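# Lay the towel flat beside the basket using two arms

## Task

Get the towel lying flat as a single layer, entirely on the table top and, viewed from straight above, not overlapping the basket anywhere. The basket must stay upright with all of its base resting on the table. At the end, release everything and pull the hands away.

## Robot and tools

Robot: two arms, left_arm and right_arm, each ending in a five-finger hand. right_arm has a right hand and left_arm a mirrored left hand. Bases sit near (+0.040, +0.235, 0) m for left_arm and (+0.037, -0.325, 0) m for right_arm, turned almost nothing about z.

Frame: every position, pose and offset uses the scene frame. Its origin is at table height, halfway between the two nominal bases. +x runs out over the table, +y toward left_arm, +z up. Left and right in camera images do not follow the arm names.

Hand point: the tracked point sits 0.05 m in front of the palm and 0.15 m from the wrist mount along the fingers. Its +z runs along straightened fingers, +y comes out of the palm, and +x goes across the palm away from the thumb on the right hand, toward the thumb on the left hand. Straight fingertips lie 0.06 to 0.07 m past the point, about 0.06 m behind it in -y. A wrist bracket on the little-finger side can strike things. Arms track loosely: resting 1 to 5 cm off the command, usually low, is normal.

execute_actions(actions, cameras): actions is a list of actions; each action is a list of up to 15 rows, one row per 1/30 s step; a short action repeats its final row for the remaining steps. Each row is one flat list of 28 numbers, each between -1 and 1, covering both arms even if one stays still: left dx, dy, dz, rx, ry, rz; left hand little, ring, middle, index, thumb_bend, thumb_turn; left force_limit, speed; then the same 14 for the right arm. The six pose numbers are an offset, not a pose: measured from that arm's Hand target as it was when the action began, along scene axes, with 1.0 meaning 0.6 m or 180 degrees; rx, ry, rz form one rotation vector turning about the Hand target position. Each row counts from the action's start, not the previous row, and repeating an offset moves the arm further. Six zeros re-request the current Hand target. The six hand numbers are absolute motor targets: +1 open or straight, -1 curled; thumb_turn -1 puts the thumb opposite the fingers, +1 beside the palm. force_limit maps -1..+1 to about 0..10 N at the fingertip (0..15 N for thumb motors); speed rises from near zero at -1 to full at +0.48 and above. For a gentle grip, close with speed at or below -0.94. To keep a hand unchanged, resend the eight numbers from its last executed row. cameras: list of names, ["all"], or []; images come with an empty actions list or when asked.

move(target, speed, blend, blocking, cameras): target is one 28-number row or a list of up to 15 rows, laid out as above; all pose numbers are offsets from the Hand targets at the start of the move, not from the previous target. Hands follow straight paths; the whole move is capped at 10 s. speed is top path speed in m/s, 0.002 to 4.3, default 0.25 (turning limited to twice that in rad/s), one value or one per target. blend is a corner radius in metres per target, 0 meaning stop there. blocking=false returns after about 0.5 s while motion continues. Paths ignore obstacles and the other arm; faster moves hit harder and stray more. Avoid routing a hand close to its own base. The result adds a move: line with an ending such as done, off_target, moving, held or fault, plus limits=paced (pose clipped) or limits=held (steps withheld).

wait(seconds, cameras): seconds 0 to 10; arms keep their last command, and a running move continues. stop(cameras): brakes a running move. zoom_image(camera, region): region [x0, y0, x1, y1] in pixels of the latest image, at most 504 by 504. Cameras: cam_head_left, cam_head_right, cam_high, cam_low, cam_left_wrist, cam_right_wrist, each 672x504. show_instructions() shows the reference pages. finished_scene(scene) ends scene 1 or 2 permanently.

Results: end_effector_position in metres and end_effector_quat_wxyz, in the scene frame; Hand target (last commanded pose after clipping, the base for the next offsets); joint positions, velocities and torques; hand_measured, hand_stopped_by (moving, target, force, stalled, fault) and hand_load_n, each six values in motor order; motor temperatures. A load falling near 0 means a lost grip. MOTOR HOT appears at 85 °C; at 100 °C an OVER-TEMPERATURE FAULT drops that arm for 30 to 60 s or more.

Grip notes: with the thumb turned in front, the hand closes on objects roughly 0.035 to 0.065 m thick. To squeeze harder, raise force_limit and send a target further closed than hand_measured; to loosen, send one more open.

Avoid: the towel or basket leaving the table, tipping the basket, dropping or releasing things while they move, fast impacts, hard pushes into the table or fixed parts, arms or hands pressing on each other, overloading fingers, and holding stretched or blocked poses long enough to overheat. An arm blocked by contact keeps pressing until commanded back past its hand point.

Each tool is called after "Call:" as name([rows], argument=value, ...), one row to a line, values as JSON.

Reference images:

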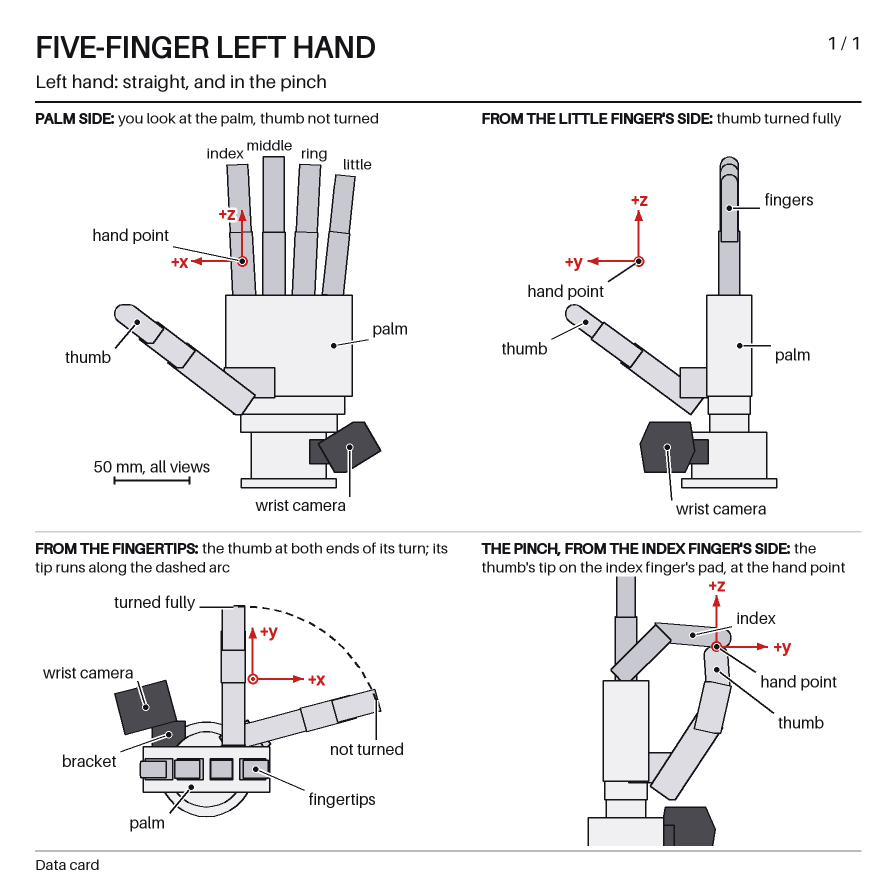

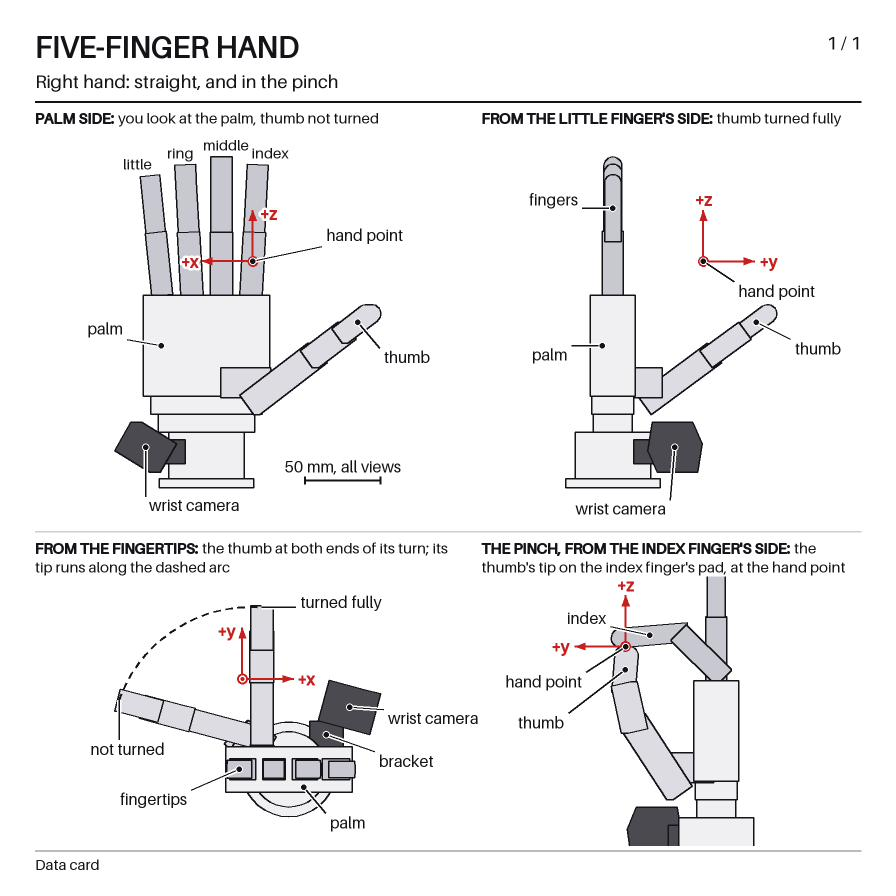

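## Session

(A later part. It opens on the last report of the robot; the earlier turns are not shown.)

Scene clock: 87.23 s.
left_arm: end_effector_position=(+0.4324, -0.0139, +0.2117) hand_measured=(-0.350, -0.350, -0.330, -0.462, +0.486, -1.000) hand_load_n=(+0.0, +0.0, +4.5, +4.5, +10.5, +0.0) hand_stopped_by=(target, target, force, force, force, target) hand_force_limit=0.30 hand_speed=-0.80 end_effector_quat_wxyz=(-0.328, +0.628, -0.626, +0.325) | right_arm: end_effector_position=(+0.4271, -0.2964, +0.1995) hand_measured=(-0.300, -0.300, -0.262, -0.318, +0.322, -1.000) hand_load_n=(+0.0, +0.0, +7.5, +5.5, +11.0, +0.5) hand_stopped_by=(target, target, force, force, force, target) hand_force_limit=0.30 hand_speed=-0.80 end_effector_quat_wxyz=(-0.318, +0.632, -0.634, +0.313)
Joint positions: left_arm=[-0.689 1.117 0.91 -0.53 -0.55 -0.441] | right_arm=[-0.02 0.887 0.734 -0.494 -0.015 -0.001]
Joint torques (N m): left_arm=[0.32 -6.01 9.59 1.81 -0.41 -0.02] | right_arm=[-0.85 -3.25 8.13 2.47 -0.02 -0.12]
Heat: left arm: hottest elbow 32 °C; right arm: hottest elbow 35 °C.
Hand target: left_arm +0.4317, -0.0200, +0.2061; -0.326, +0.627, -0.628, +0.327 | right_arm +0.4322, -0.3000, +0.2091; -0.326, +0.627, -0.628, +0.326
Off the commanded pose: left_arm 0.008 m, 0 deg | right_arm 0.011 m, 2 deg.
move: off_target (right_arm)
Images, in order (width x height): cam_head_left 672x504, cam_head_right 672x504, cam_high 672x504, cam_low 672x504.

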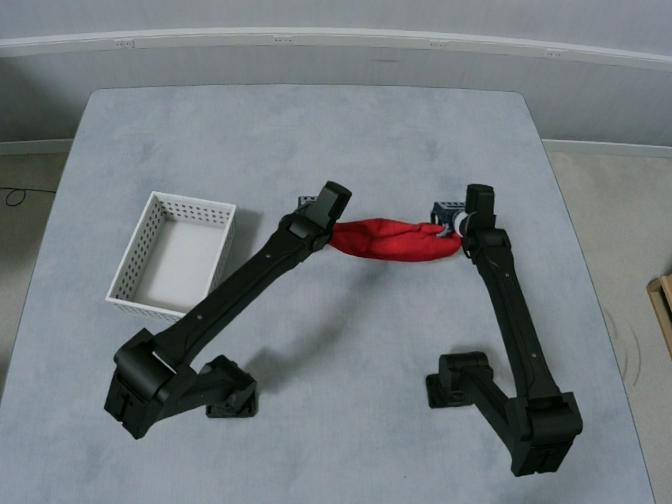

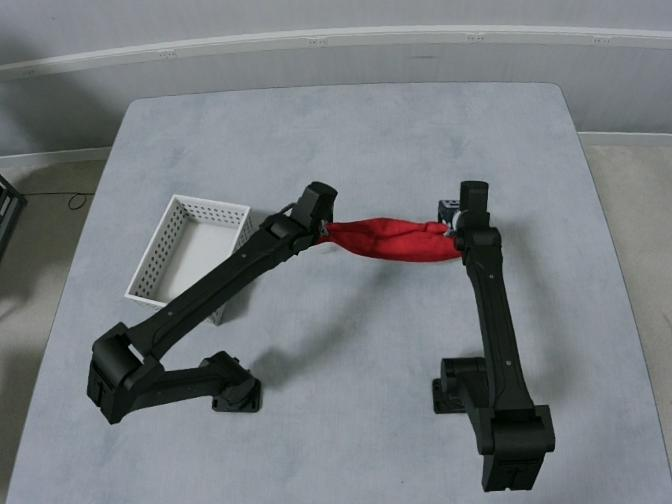

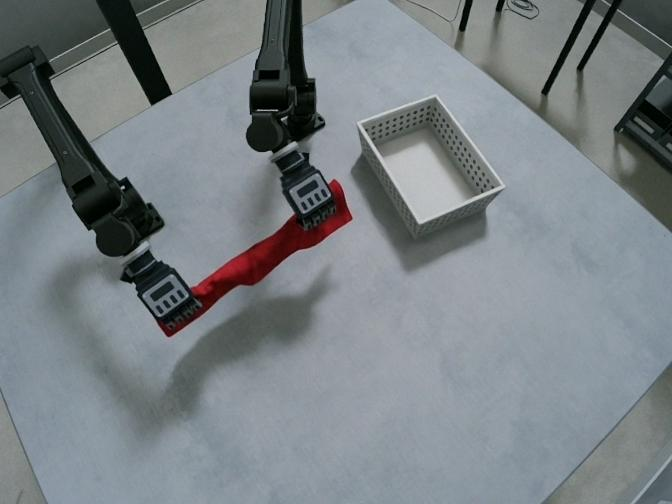

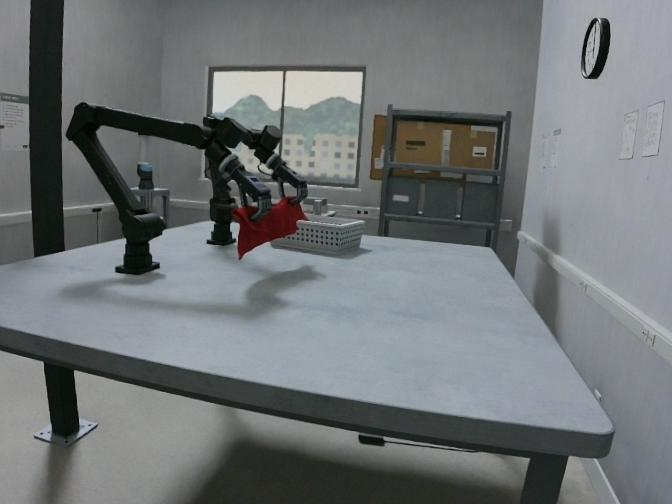

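Call:
move([
  [0,0,-0.0917,0,0,0,-0.35,-0.35,-0.6,-0.6,0.05,-1,0.3,-0.8,0,0,-0.0833,0,0,0,-0.3,-0.3,-0.6,-0.6,0.05,-1,0.3,-0.8],
  [0.163,0,-0.167,0,0,0,-0.35,-0.35,-0.6,-0.6,0.05,-1,0.3,-0.8,0.163,0,-0.168,0,0,0,-0.3,-0.3,-0.6,-0.6,0.05,-1,0.3,-0.8],
  [0.28,0,-0.213,0,0,0,-0.35,-0.35,-0.6,-0.6,0.05,-1,0.3,-0.8,0.28,0,-0.213,0,0,0,-0.3,-0.3,-0.6,-0.6,0.05,-1,0.3,-0.8],
], speed=[0.1,0.5,0.25], blend=[0,0.03,0], cameras=["all"])

Call:
zoom_image(camera="cam_low", region=[225, 195, 345, 295])

Call:
zoom_image(camera="cam_head_right", region=[270, 150, 500, 290])

Scene clock: 93.43 s.
left_arm: end_effector_position=(+0.5787, -0.0152, +0.0682) hand_measured=(-0.350, -0.350, -0.330, -0.462, +0.486, -1.000) hand_load_n=(+0.0, +0.0, +5.0, +4.0, +11.0, +0.5) hand_stopped_by=(target, target, force, force, force, target) hand_force_limit=0.30 hand_speed=-0.80 end_effector_quat_wxyz=(-0.320, +0.629, -0.635, +0.314) | right_arm: end_effector_position=(+0.5739, -0.3001, +0.0609) hand_measured=(-0.300, -0.300, -0.262, -0.318, +0.322, -1.000) hand_load_n=(+0.0, +0.0, +7.5, +5.5, +10.5, +0.5) hand_stopped_by=(target, target, force, force, force, target) hand_force_limit=0.30 hand_speed=-0.80 end_effector_quat_wxyz=(-0.309, +0.635, -0.638, +0.307)
Joint positions: left_arm=[-0.489 1.619 0.99 -0.072 -0.387 -0.295] | right_arm=[-0.022 1.508 0.834 0.004 -0.013 -0.005]
Joint torques (N m): left_arm=[2.9 -11.11 12.75 1.74 -0.09 0.11] | right_arm=[-0.21 -7.65 9.65 2.4 0.13 -0.03]
Heat: left arm: hottest elbow 32 °C; right arm: hottest elbow 35 °C.
Hand target: left_arm +0.5997, -0.0201, +0.0783; -0.326, +0.627, -0.628, +0.327 | right_arm +0.6002, -0.3001, +0.0812; -0.326, +0.627, -0.628, +0.326
Off the commanded pose: left_arm 0.024 m, 2 deg | right_arm 0.033 m, 3 deg.
move: off_target (left_arm, right_arm)

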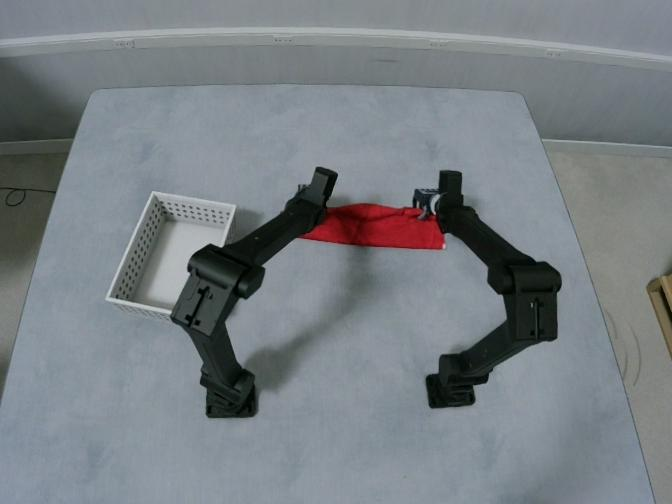

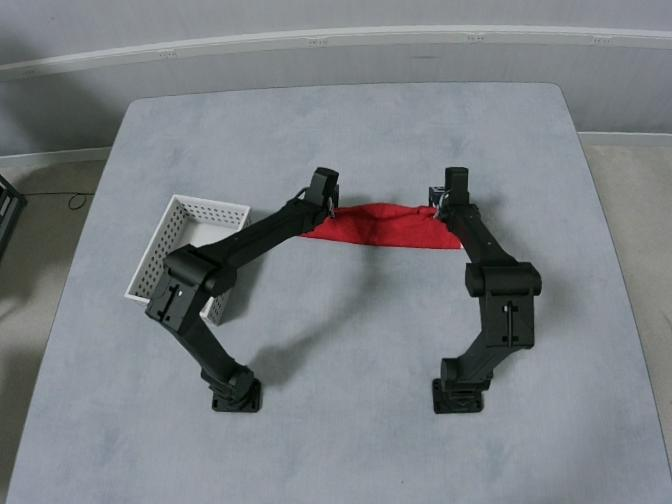

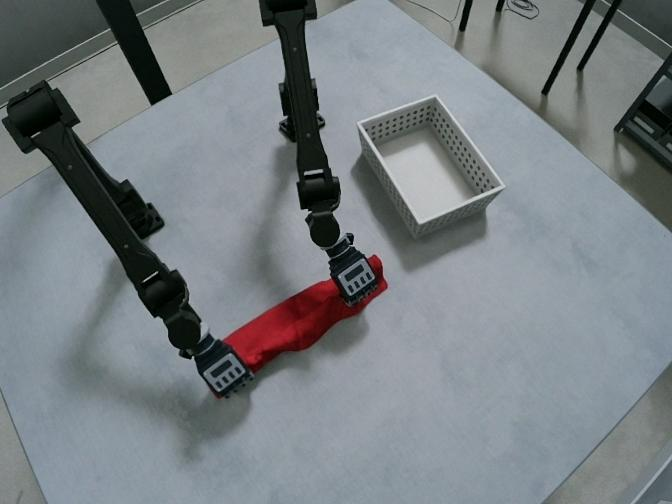

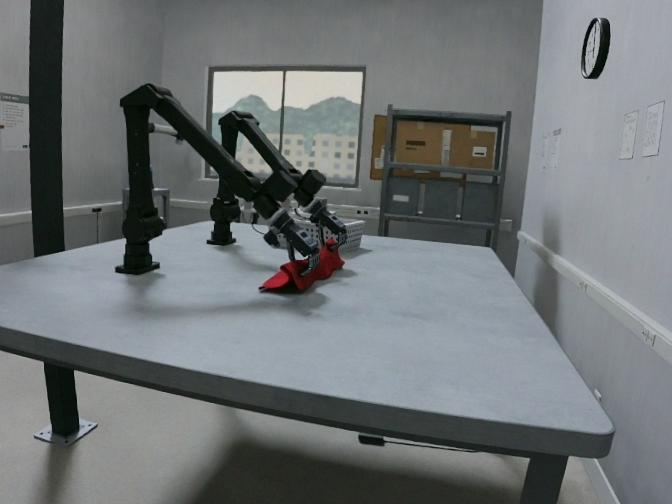

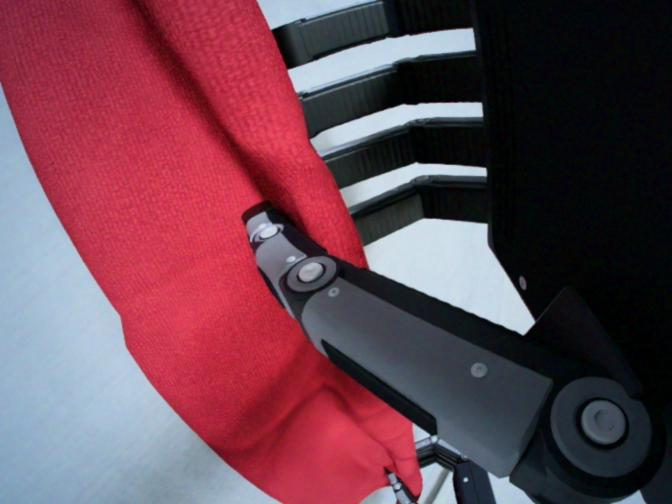

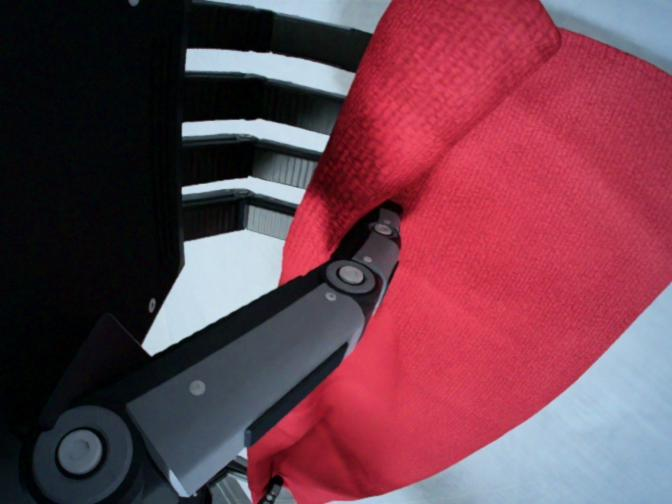

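Scaled by 4.200 from the camera's 672x504 image, which has a finer 960x720 frame.

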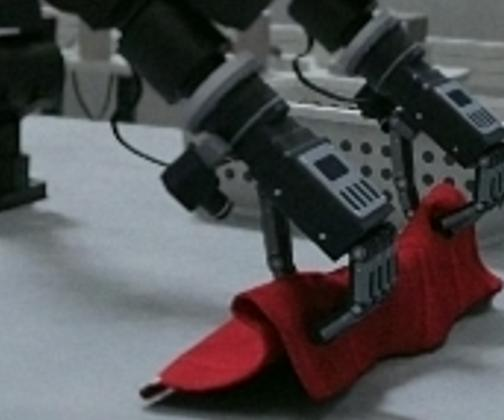

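Scaled by 2.191 from the camera's 672x504 image, which has a finer 960x720 frame.

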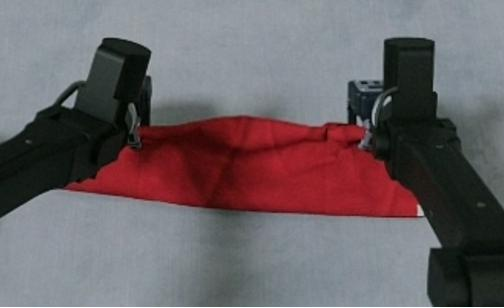

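Call:
move([
  [-0.005,0,0.075,0,-0.167,0,-0.35,-0.35,-0.6,-0.6,0.05,-1,0.3,-0.8,-0.005,0,0.07,0,-0.167,0,-0.3,-0.3,-0.6,-0.6,0.05,-1,0.3,-0.8],
  [-0.065,0,-0.05,0,-0.167,0,-0.35,-0.35,-0.6,-0.6,0.05,-1,0.3,-0.8,-0.065,0,-0.055,0,-0.167,0,-0.3,-0.3,-0.6,-0.6,0.05,-1,0.3,-0.8],
], speed=[0.15,0.35], blend=0, cameras=["all"])

Call:
zoom_image(camera="cam_low", region=[235, 205, 355, 305])

Call:
zoom_image(camera="cam_high", region=[170, 220, 410, 420])

Scene clock: 98.73 s.
left_arm: end_effector_position=(+0.5630, -0.0157, +0.0545) hand_measured=(-0.350, -0.350, -0.330, -0.462, +0.486, -1.000) hand_load_n=(+0.0, +0.0, +5.0, +4.0, +11.0, +1.0) hand_stopped_by=(target, target, force, force, force, target) hand_force_limit=0.30 hand_speed=-0.80 end_effector_quat_wxyz=(-0.478, +0.524, -0.518, +0.479) | right_arm: end_effector_position=(+0.5575, -0.2994, +0.0455) hand_measured=(-0.300, -0.300, -0.262, -0.318, +0.322, -1.000) hand_load_n=(+0.0, +0.0, +7.0, +5.5, +10.5, +0.5) hand_stopped_by=(target, target, force, force, force, target) hand_force_limit=0.30 hand_speed=-0.80 end_effector_quat_wxyz=(-0.472, +0.527, -0.525, +0.474)
Joint positions: left_arm=[-0.587 1.785 0.64 1.043 -0.586 -0.062] | right_arm=[-0.022 1.708 0.456 1.147 -0.015 -0.005]
Joint torques (N m): left_arm=[0.85 -10.58 5.38 1.92 -0.19 0.02] | right_arm=[-0.56 -6.89 3.69 2.97 -0.01 0.03]
Heat: left arm: hottest elbow 32 °C; right arm: hottest elbow 35 °C.
Hand target: left_arm +0.5607, -0.0201, +0.0482; -0.478, +0.521, -0.522, +0.478 | right_arm +0.5612, -0.3001, +0.0482; -0.478, +0.521, -0.522, +0.478
Off the commanded pose: left_arm 0.008 m, 1 deg | right_arm 0.005 m, 1 deg.
move: done

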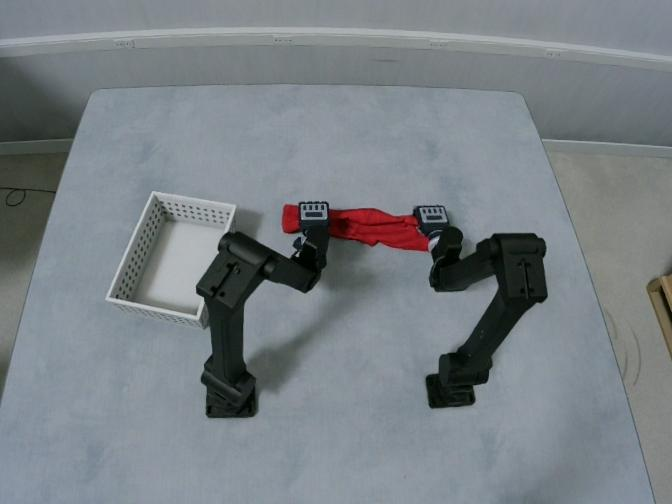

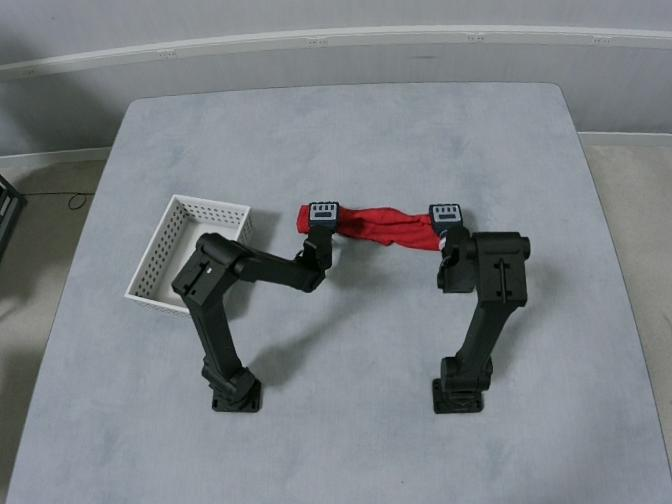

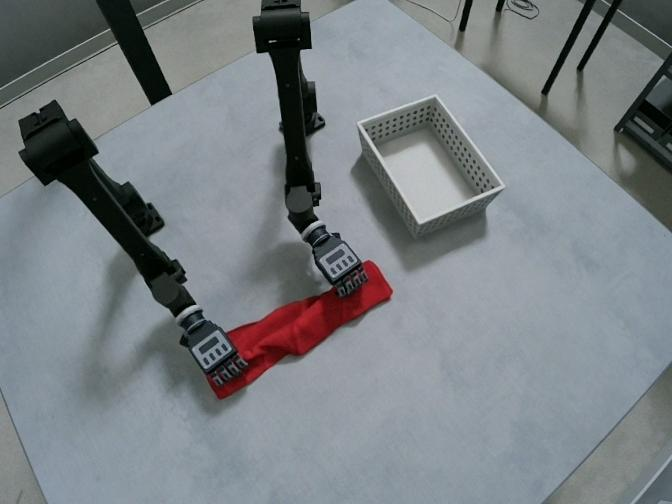

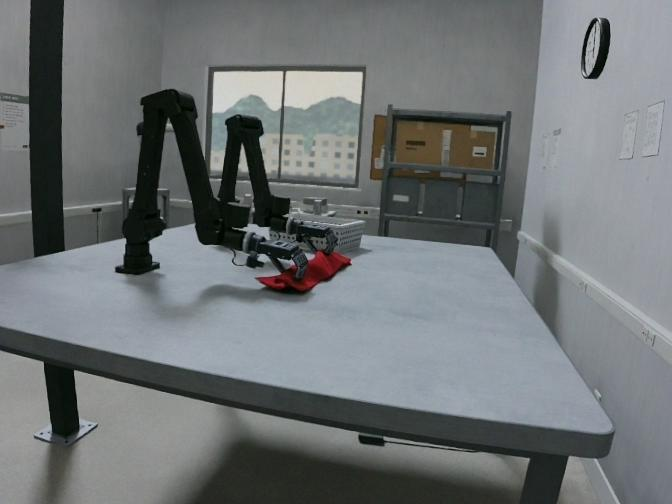

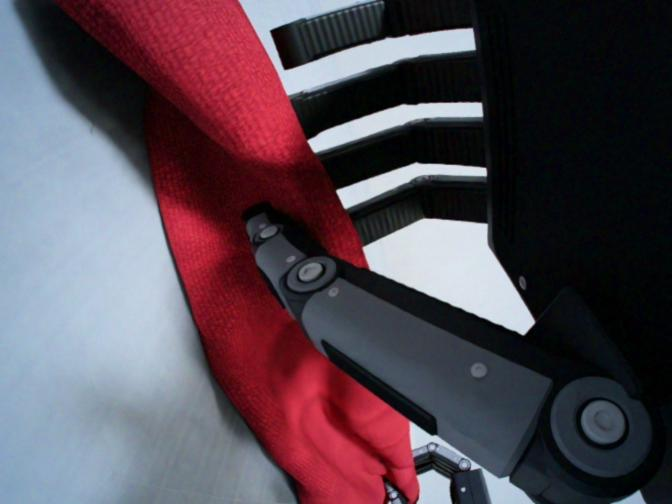

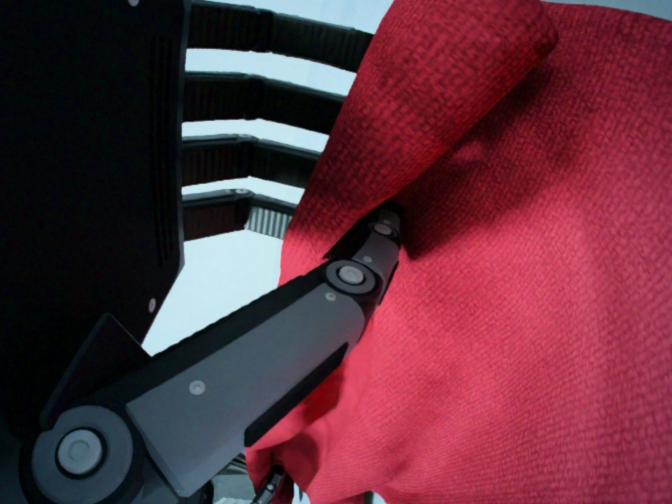

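Scaled by 4.200 from the camera's 672x504 image, which has a finer 960x720 frame.

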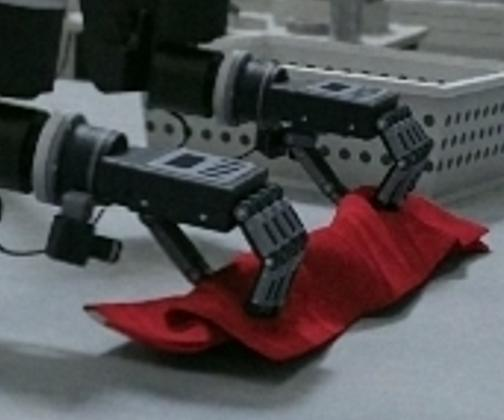

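Scaled by 2.100 from the camera's 672x504 image, which has a finer 960x720 frame.

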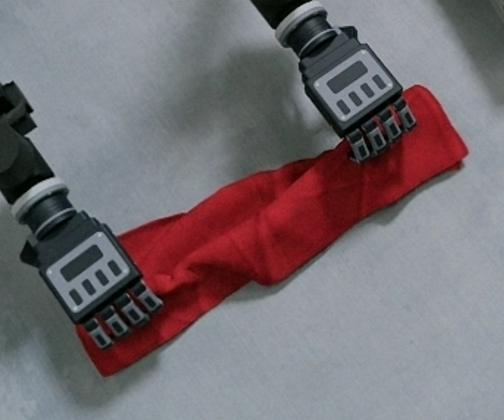

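Call:
execute_actions([
  [[0,0,0.005,0,0,0,0.0,0.0,0.0,0.0,0.5,-1,0.3,-0.5,0,0,0.005,0,0,0,0,0,0,0,0.4,-1,0.3,-0.5]],
  [[0,0,0.02,0,0,0,0.5,0.5,0.5,0.5,0.5,-1,0.3,-0.3,0,0,0.02,0,0,0,0.5,0.5,0.5,0.5,0.4,-1,0.3,-0.3],[0,0,0.05,0,0,0,0.5,0.5,0.5,0.5,0.5,-1,0.3,-0.3,0,0,0.05,0,0,0,0.5,0.5,0.5,0.5,0.4,-1,0.3,-0.3]],
], cameras=["cam_low","cam_high"])

Scene clock: 101.07 s.
left_arm: end_effector_position=(+0.5616, -0.0147, +0.0823) hand_measured=(+0.500, +0.500, +0.500, +0.500, +0.500, -1.000) hand_load_n=(+0.0, +0.0, -0.5, +0.0, +0.0, +0.0) hand_stopped_by=(target, target, target, target, target, target) hand_force_limit=0.30 hand_speed=-0.30 end_effector_quat_wxyz=(-0.479, +0.523, -0.517, +0.479) | right_arm: end_effector_position=(+0.5558, -0.2993, +0.0726) hand_measured=(+0.500, +0.500, +0.500, +0.500, +0.400, -1.000) hand_load_n=(+0.0, +0.0, +0.0, +0.0, +0.0, +0.0) hand_stopped_by=(target, target, target, target, target, target) hand_force_limit=0.30 hand_speed=-0.30 end_effector_quat_wxyz=(-0.473, +0.526, -0.524, +0.474)
Joint positions: left_arm=[-0.587 1.696 0.64 0.957 -0.586 -0.062] | right_arm=[-0.022 1.595 0.456 1.036 -0.015 -0.005]
Joint torques (N m): left_arm=[0.44 -11.05 6.6 1.13 -0.2 0.07] | right_arm=[-0.56 -7.53 4.89 1.66 0 0.03]
Heat: left arm: hottest elbow 32 °C; right arm: hottest elbow 35 °C.
Hand target: left_arm +0.5607, -0.0201, +0.0813; -0.478, +0.521, -0.522, +0.478 | right_arm +0.5611, -0.3001, +0.0811; -0.478, +0.521, -0.522, +0.477
Off the commanded pose: left_arm 0.006 m, 1 deg | right_arm 0.010 m, 1 deg.
Step readings (end_effector_position of left_arm | right_arm):
0: (+0.5630, -0.0157, +0.0545) | (+0.5575, -0.2994, +0.0454)
1: (+0.5630, -0.0157, +0.0545) | (+0.5575, -0.2994, +0.0454)
2: (+0.5630, -0.0157, +0.0545) | (+0.5575, -0.2994, +0.0454)
4: (+0.5630, -0.0157, +0.0545) | (+0.5575, -0.2994, +0.0454)
8: (+0.5630, -0.0157, +0.0545) | (+0.5575, -0.2994, +0.0454)
15: (+0.5630, -0.0157, +0.0545) | (+0.5575, -0.2994, +0.0454)
16: (+0.5630, -0.0157, +0.0545) | (+0.5575, -0.2994, +0.0454)
17: (+0.5629, -0.0156, +0.0544) | (+0.5575, -0.2994, +0.0454)
19: (+0.5620, -0.0150, +0.0544) | (+0.5563, -0.2993, +0.0458)
23: (+0.5617, -0.0148, +0.0690) | (+0.5567, -0.2994, +0.0639)
30: (+0.5620, -0.0150, +0.0837) | (+0.5564, -0.2993, +0.0743)
Images, in order (width x height): cam_high 672x504, cam_low 672x504.

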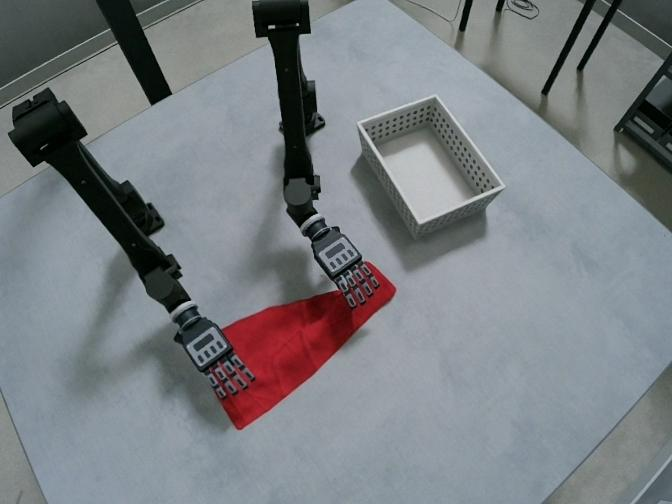

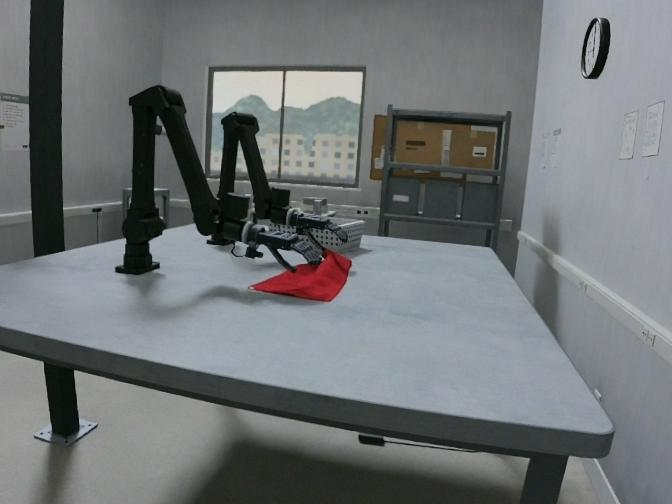

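Call:
move([
  [0,0,0.1,0,0,0,0.5,0.5,0.5,0.5,0.5,-1,0.3,0,0,0,0.1,0,0,0,0.5,0.5,0.5,0.5,0.4,-1,0.3,0],
  [-0.1,0.1,0.2,0,0.1,0,0.5,0.5,0.5,0.5,0.0,-1,0.3,0,-0.1,-0.1,0.2,0,0.1,0,0.5,0.5,0.5,0.5,0.0,-1,0.3,0],
], speed=0.25, blend=0.03, cameras=["all"])

Call:
zoom_image(camera="cam_high", region=[190, 240, 420, 450])

Call:
zoom_image(camera="cam_low", region=[235, 225, 375, 315])

Call:
zoom_image(camera="cam_head_right", region=[270, 150, 500, 290])

Scene clock: 104.23 s.
left_arm: end_effector_position=(+0.4858, +0.0426, +0.1789) hand_measured=(+0.500, +0.500, +0.500, +0.500, +0.000, -1.000) hand_load_n=(+0.0, +0.0, +0.0, +0.0, +0.0, +0.0) hand_stopped_by=(target, target, target, target, target, target) hand_force_limit=0.30 hand_speed=0.00 end_effector_quat_wxyz=(-0.387, +0.586, -0.604, +0.377) | right_arm: end_effector_position=(+0.4845, -0.3530, +0.1714) hand_measured=(+0.500, +0.500, +0.500, +0.500, +0.000, -1.000) hand_load_n=(+0.0, +0.0, +0.0, +0.0, +0.0, +0.0) hand_stopped_by=(target, target, target, target, target, target) hand_force_limit=0.30 hand_speed=0.00 end_effector_quat_wxyz=(-0.381, +0.596, -0.603, +0.370)
Joint positions: left_arm=[-0.509 1.126 0.717 -0.071 -0.454 -0.197] | right_arm=[-0.21 1.036 0.637 -0.06 -0.19 -0.072]
Joint torques (N m): left_arm=[2.08 -6.36 14.19 1.01 -0.04 -0.1] | right_arm=[-0.91 -3.96 11.3 1.61 -0.09 -0.12]
Heat: left arm: hottest elbow 32 °C; right arm: hottest elbow 35 °C.
Hand target: left_arm +0.5007, +0.0399, +0.2012; -0.390, +0.589, -0.590, +0.390 | right_arm +0.5011, -0.3601, +0.2013; -0.390, +0.589, -0.590, +0.390
Off the commanded pose: left_arm 0.027 m, 2 deg | right_arm 0.035 m, 3 deg.
move: off_target (left_arm, right_arm); target 2's new numbers were sent with right_arm's hand 0.035 m and 3 deg from that target

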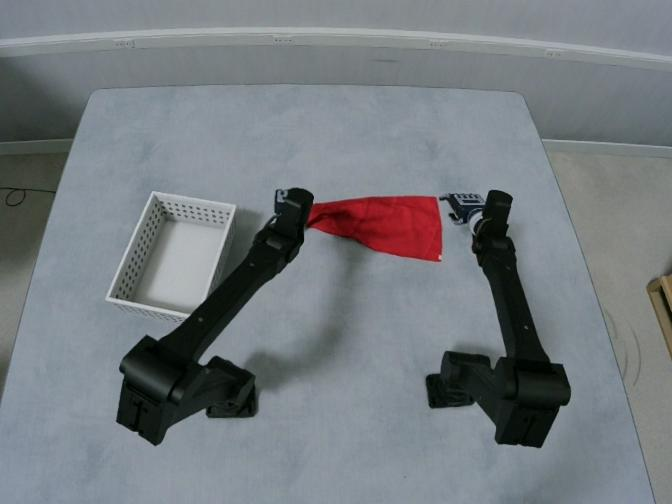

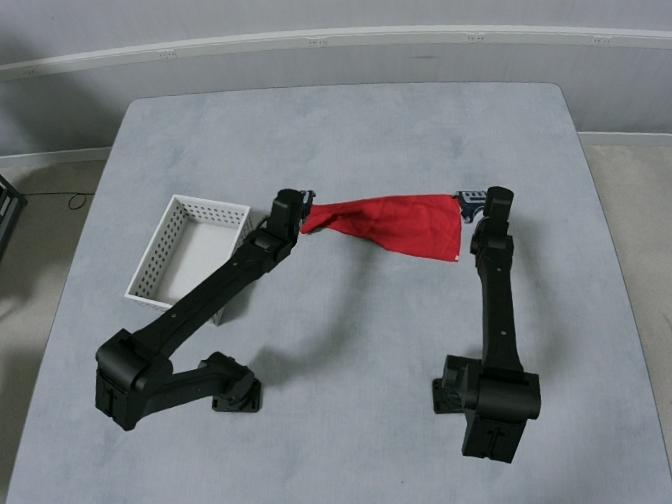

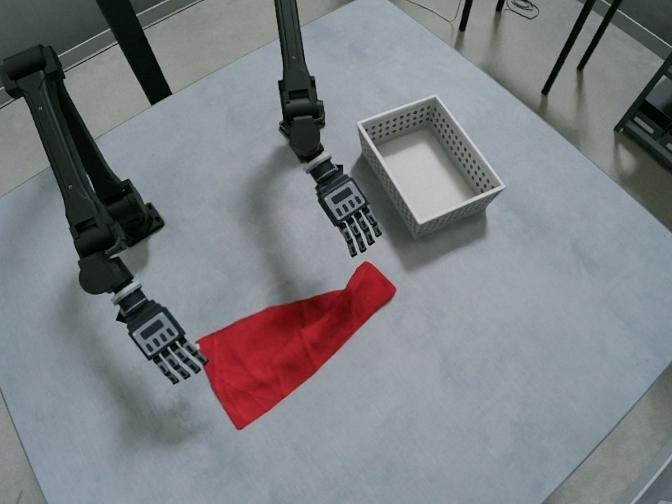

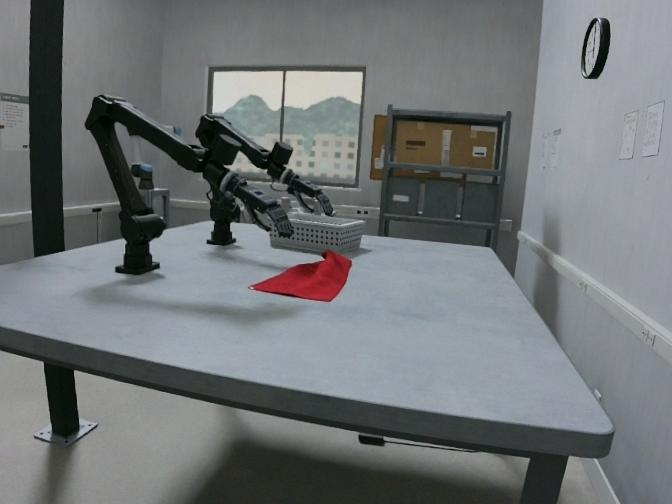

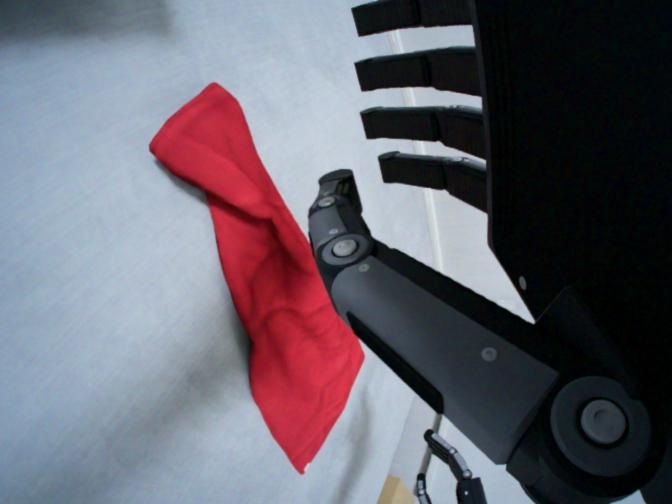

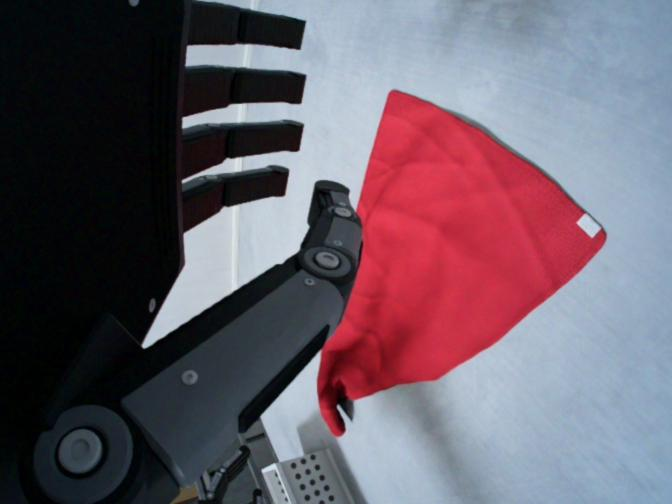

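Scaled by 2.191 from the camera's 672x504 image, which has a finer 960x720 frame.

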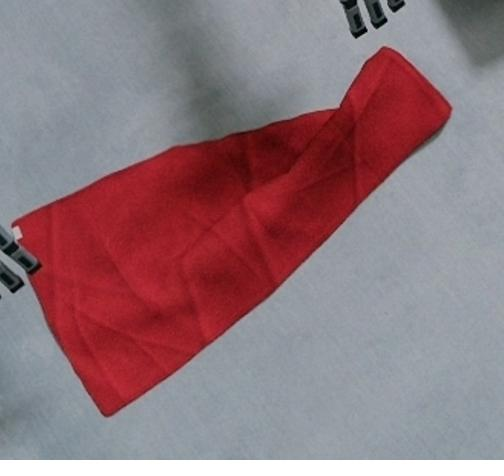

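Scaled by 3.600 from the camera's 672x504 image, which has a finer 960x720 frame.

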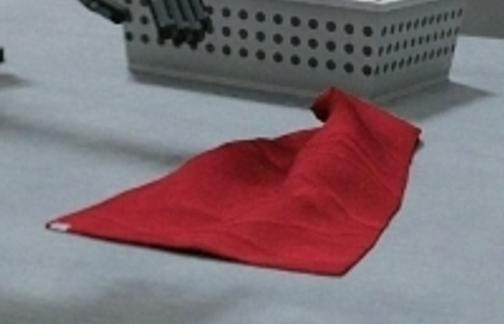

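Scaled by 2.191 from the camera's 672x504 image, which has a finer 960x720 frame.

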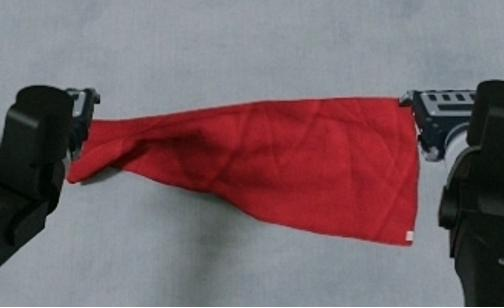

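Call:
move(target=[-0.15,0.13,0.12,0,0,0,0.5,0.5,0.5,0.5,1,-1,0.3,0,-0.05,-0.05,0.05,0,0,0,0.5,0.5,0.5,0.5,1,-1,0.3,0], speed=0.3, cameras=["cam_head_left","cam_head_right","cam_left_wrist"])

Call:
zoom_image(camera="cam_head_right", region=[280, 170, 480, 280])

Call:
zoom_image(camera="cam_left_wrist", region=[120, 80, 400, 400])

Scene clock: 108.43 s.
left_arm: end_effector_position=(+0.4087, +0.1139, +0.2673) hand_measured=(+0.500, +0.500, +0.500, +0.500, +1.000, -1.000) hand_load_n=(+0.0, +0.0, +0.0, +0.0, +0.0, +0.0) hand_stopped_by=(target, target, target, target, target, target) hand_force_limit=0.30 hand_speed=0.00 end_effector_quat_wxyz=(-0.387, +0.589, -0.591, +0.392) | right_arm: end_effector_position=(+0.4587, -0.3819, +0.1977) hand_measured=(+0.500, +0.500, +0.500, +0.500, +1.000, -1.000) hand_load_n=(+0.0, +0.0, -0.5, +0.0, +0.0, +0.0) hand_stopped_by=(target, target, target, target, target, target) hand_force_limit=0.30 hand_speed=0.00 end_effector_quat_wxyz=(-0.382, +0.595, -0.605, +0.366)
Joint positions: left_arm=[-0.396 0.721 0.717 -0.428 -0.352 -0.162] | right_arm=[-0.329 0.951 0.666 -0.194 -0.3 -0.122]
Joint torques (N m): left_arm=[2.67 -1.96 12.04 1.06 0 0.1] | right_arm=[-1.03 -3.96 11.51 1.58 -0.13 -0.12]
Heat: left arm: hottest elbow 33 °C; right arm: hottest elbow 35 °C.
Hand target: left_arm +0.4107, +0.1179, +0.2732; -0.390, +0.589, -0.590, +0.390 | right_arm +0.4712, -0.3901, +0.2312; -0.390, +0.590, -0.590, +0.390
Off the commanded pose: left_arm 0.007 m, 0 deg | right_arm 0.037 m, 4 deg.
move: off_target (right_arm)
Images, in order (width x height): cam_head_left 672x504, cam_head_right 672x504, cam_left_wrist 672x504.

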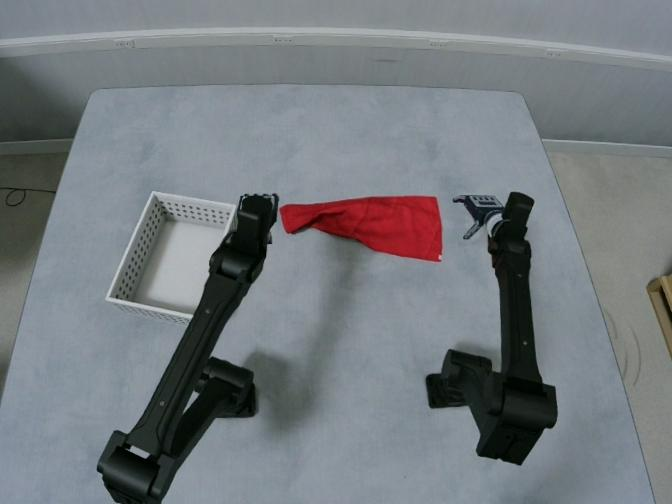

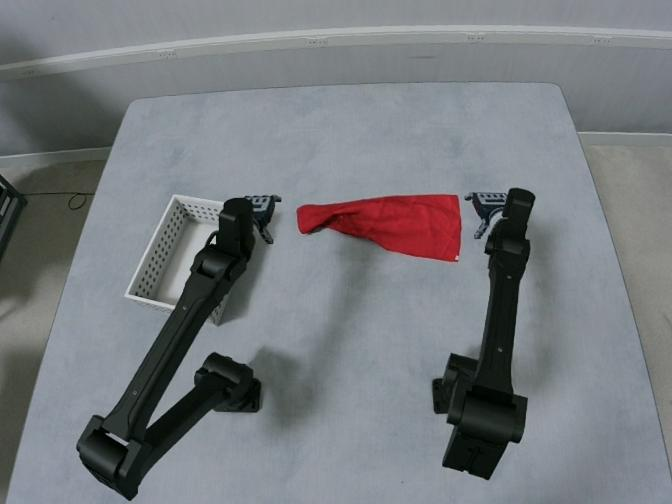

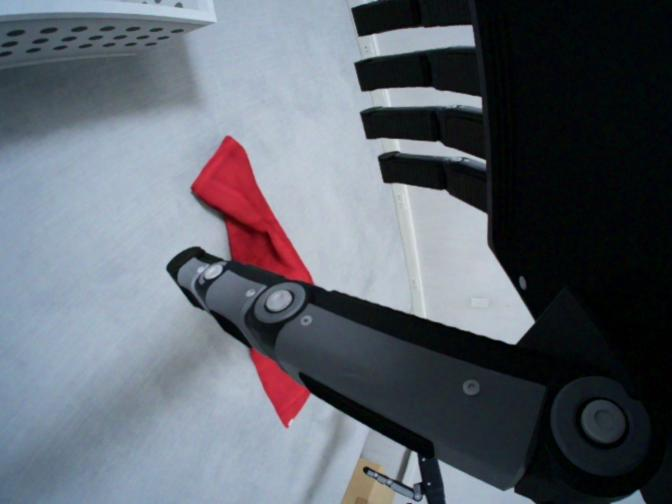

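Scaled by 2.520 from the camera's 672x504 image, which has a finer 960x720 frame.

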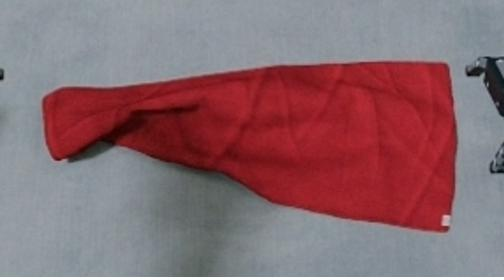

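Scaled by 1.575 from the camera's 672x504 image, which has a finer 960x720 frame.

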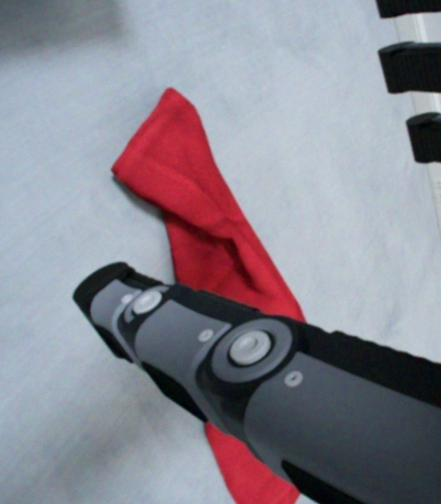

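Call:
move(target=[0.28,-0.263,-0.288,0,0.078,0,0.5,0.5,0.5,0.5,0.8,-1,0.3,0,0.207,0.0835,-0.2185,0,0.078,0,0.5,0.5,0.5,0.5,0.8,-1,0.3,0], speed=0.25, cameras=["cam_left_wrist","cam_right_wrist","cam_high","cam_low"])

Scene clock: 119.57 s.
left_arm: end_effector_position=(+0.5644, -0.0245, +0.0882) hand_measured=(+0.500, +0.500, +0.500, +0.500, +0.800, -1.000) hand_load_n=(+0.0, +0.0, +0.0, +0.0, +0.5, +0.0) hand_stopped_by=(target, target, target, target, target, target) hand_force_limit=0.30 hand_speed=0.00 end_effector_quat_wxyz=(-0.315, +0.634, -0.639, +0.299) | right_arm: end_effector_position=(+0.5697, -0.3405, +0.0789) hand_measured=(+0.500, +0.500, +0.500, +0.500, +0.800, -1.000) hand_load_n=(+0.0, +0.0, +0.0, +0.0, +0.0, +0.0) hand_stopped_by=(target, target, target, target, target, target) hand_force_limit=0.30 hand_speed=0.00 end_effector_quat_wxyz=(-0.298, +0.642, -0.641, +0.297)
Joint positions: left_arm=[-0.521 1.578 1.023 -0.193 -0.414 -0.327] | right_arm=[-0.116 1.479 0.879 -0.106 -0.085 -0.072]
Joint torques (N m): left_arm=[0.79 -11.34 13 1.42 -0.18 -0.06] | right_arm=[0.09 -7.71 9.98 2.26 0.11 0.11]
Heat: left arm: hottest elbow 34 °C; right arm: hottest elbow 37 °C.
Hand target: left_arm +0.5787, -0.0399, +0.1004; -0.315, +0.632, -0.633, +0.316 | right_arm +0.5953, -0.3400, +0.1001; -0.315, +0.633, -0.633, +0.315
Off the commanded pose: left_arm 0.024 m, 2 deg | right_arm 0.033 m, 3 deg.
move: off_target (left_arm, right_arm)
Images, in order (width x height): cam_high 672x504, cam_low 672x504, cam_left_wrist 672x504, cam_right_wrist 672x504.

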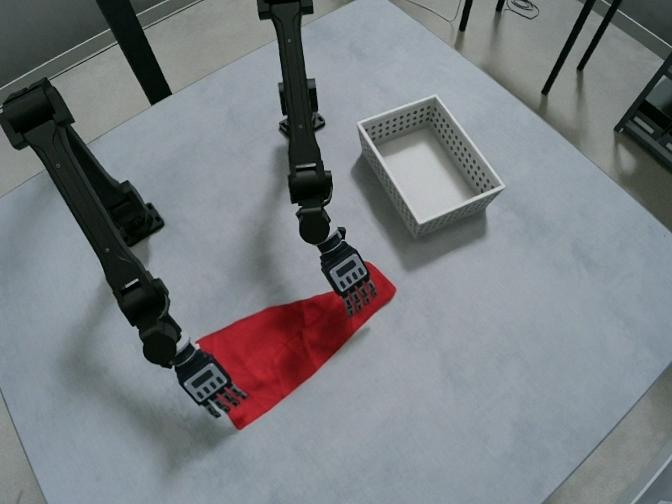

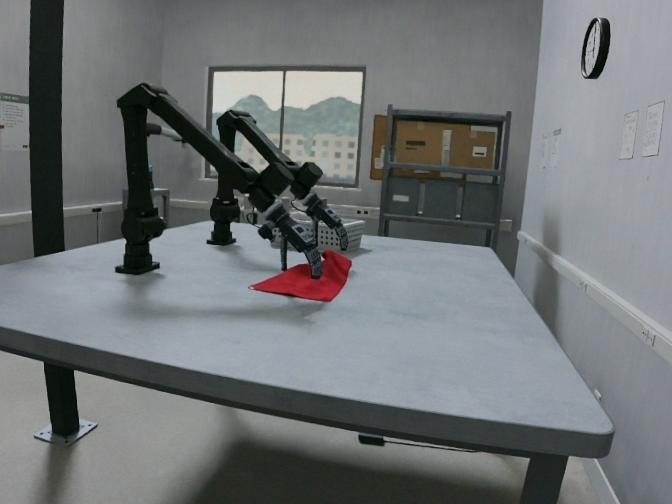

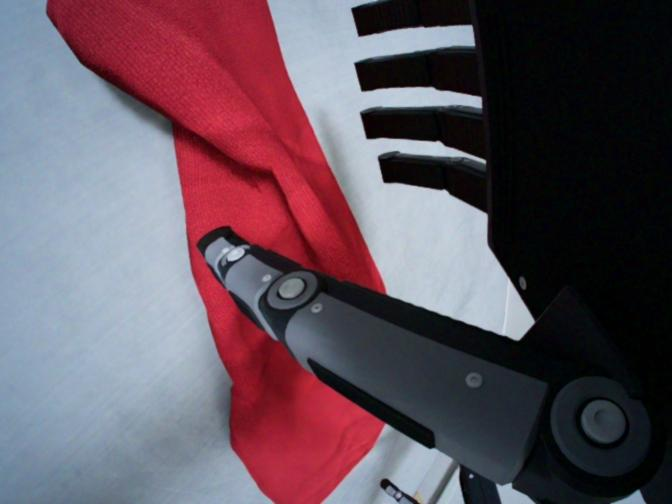

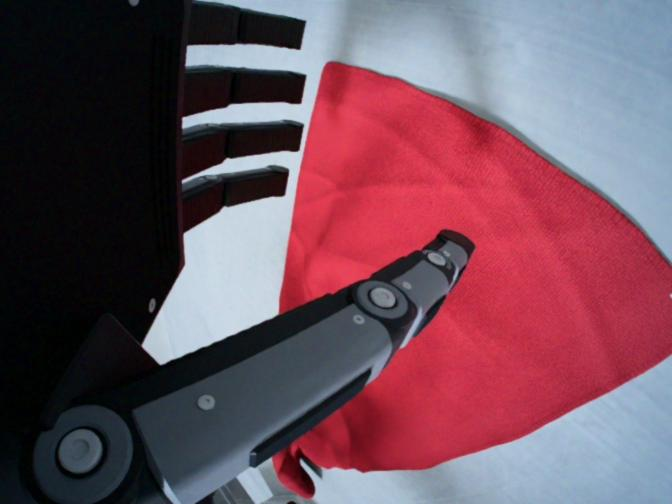

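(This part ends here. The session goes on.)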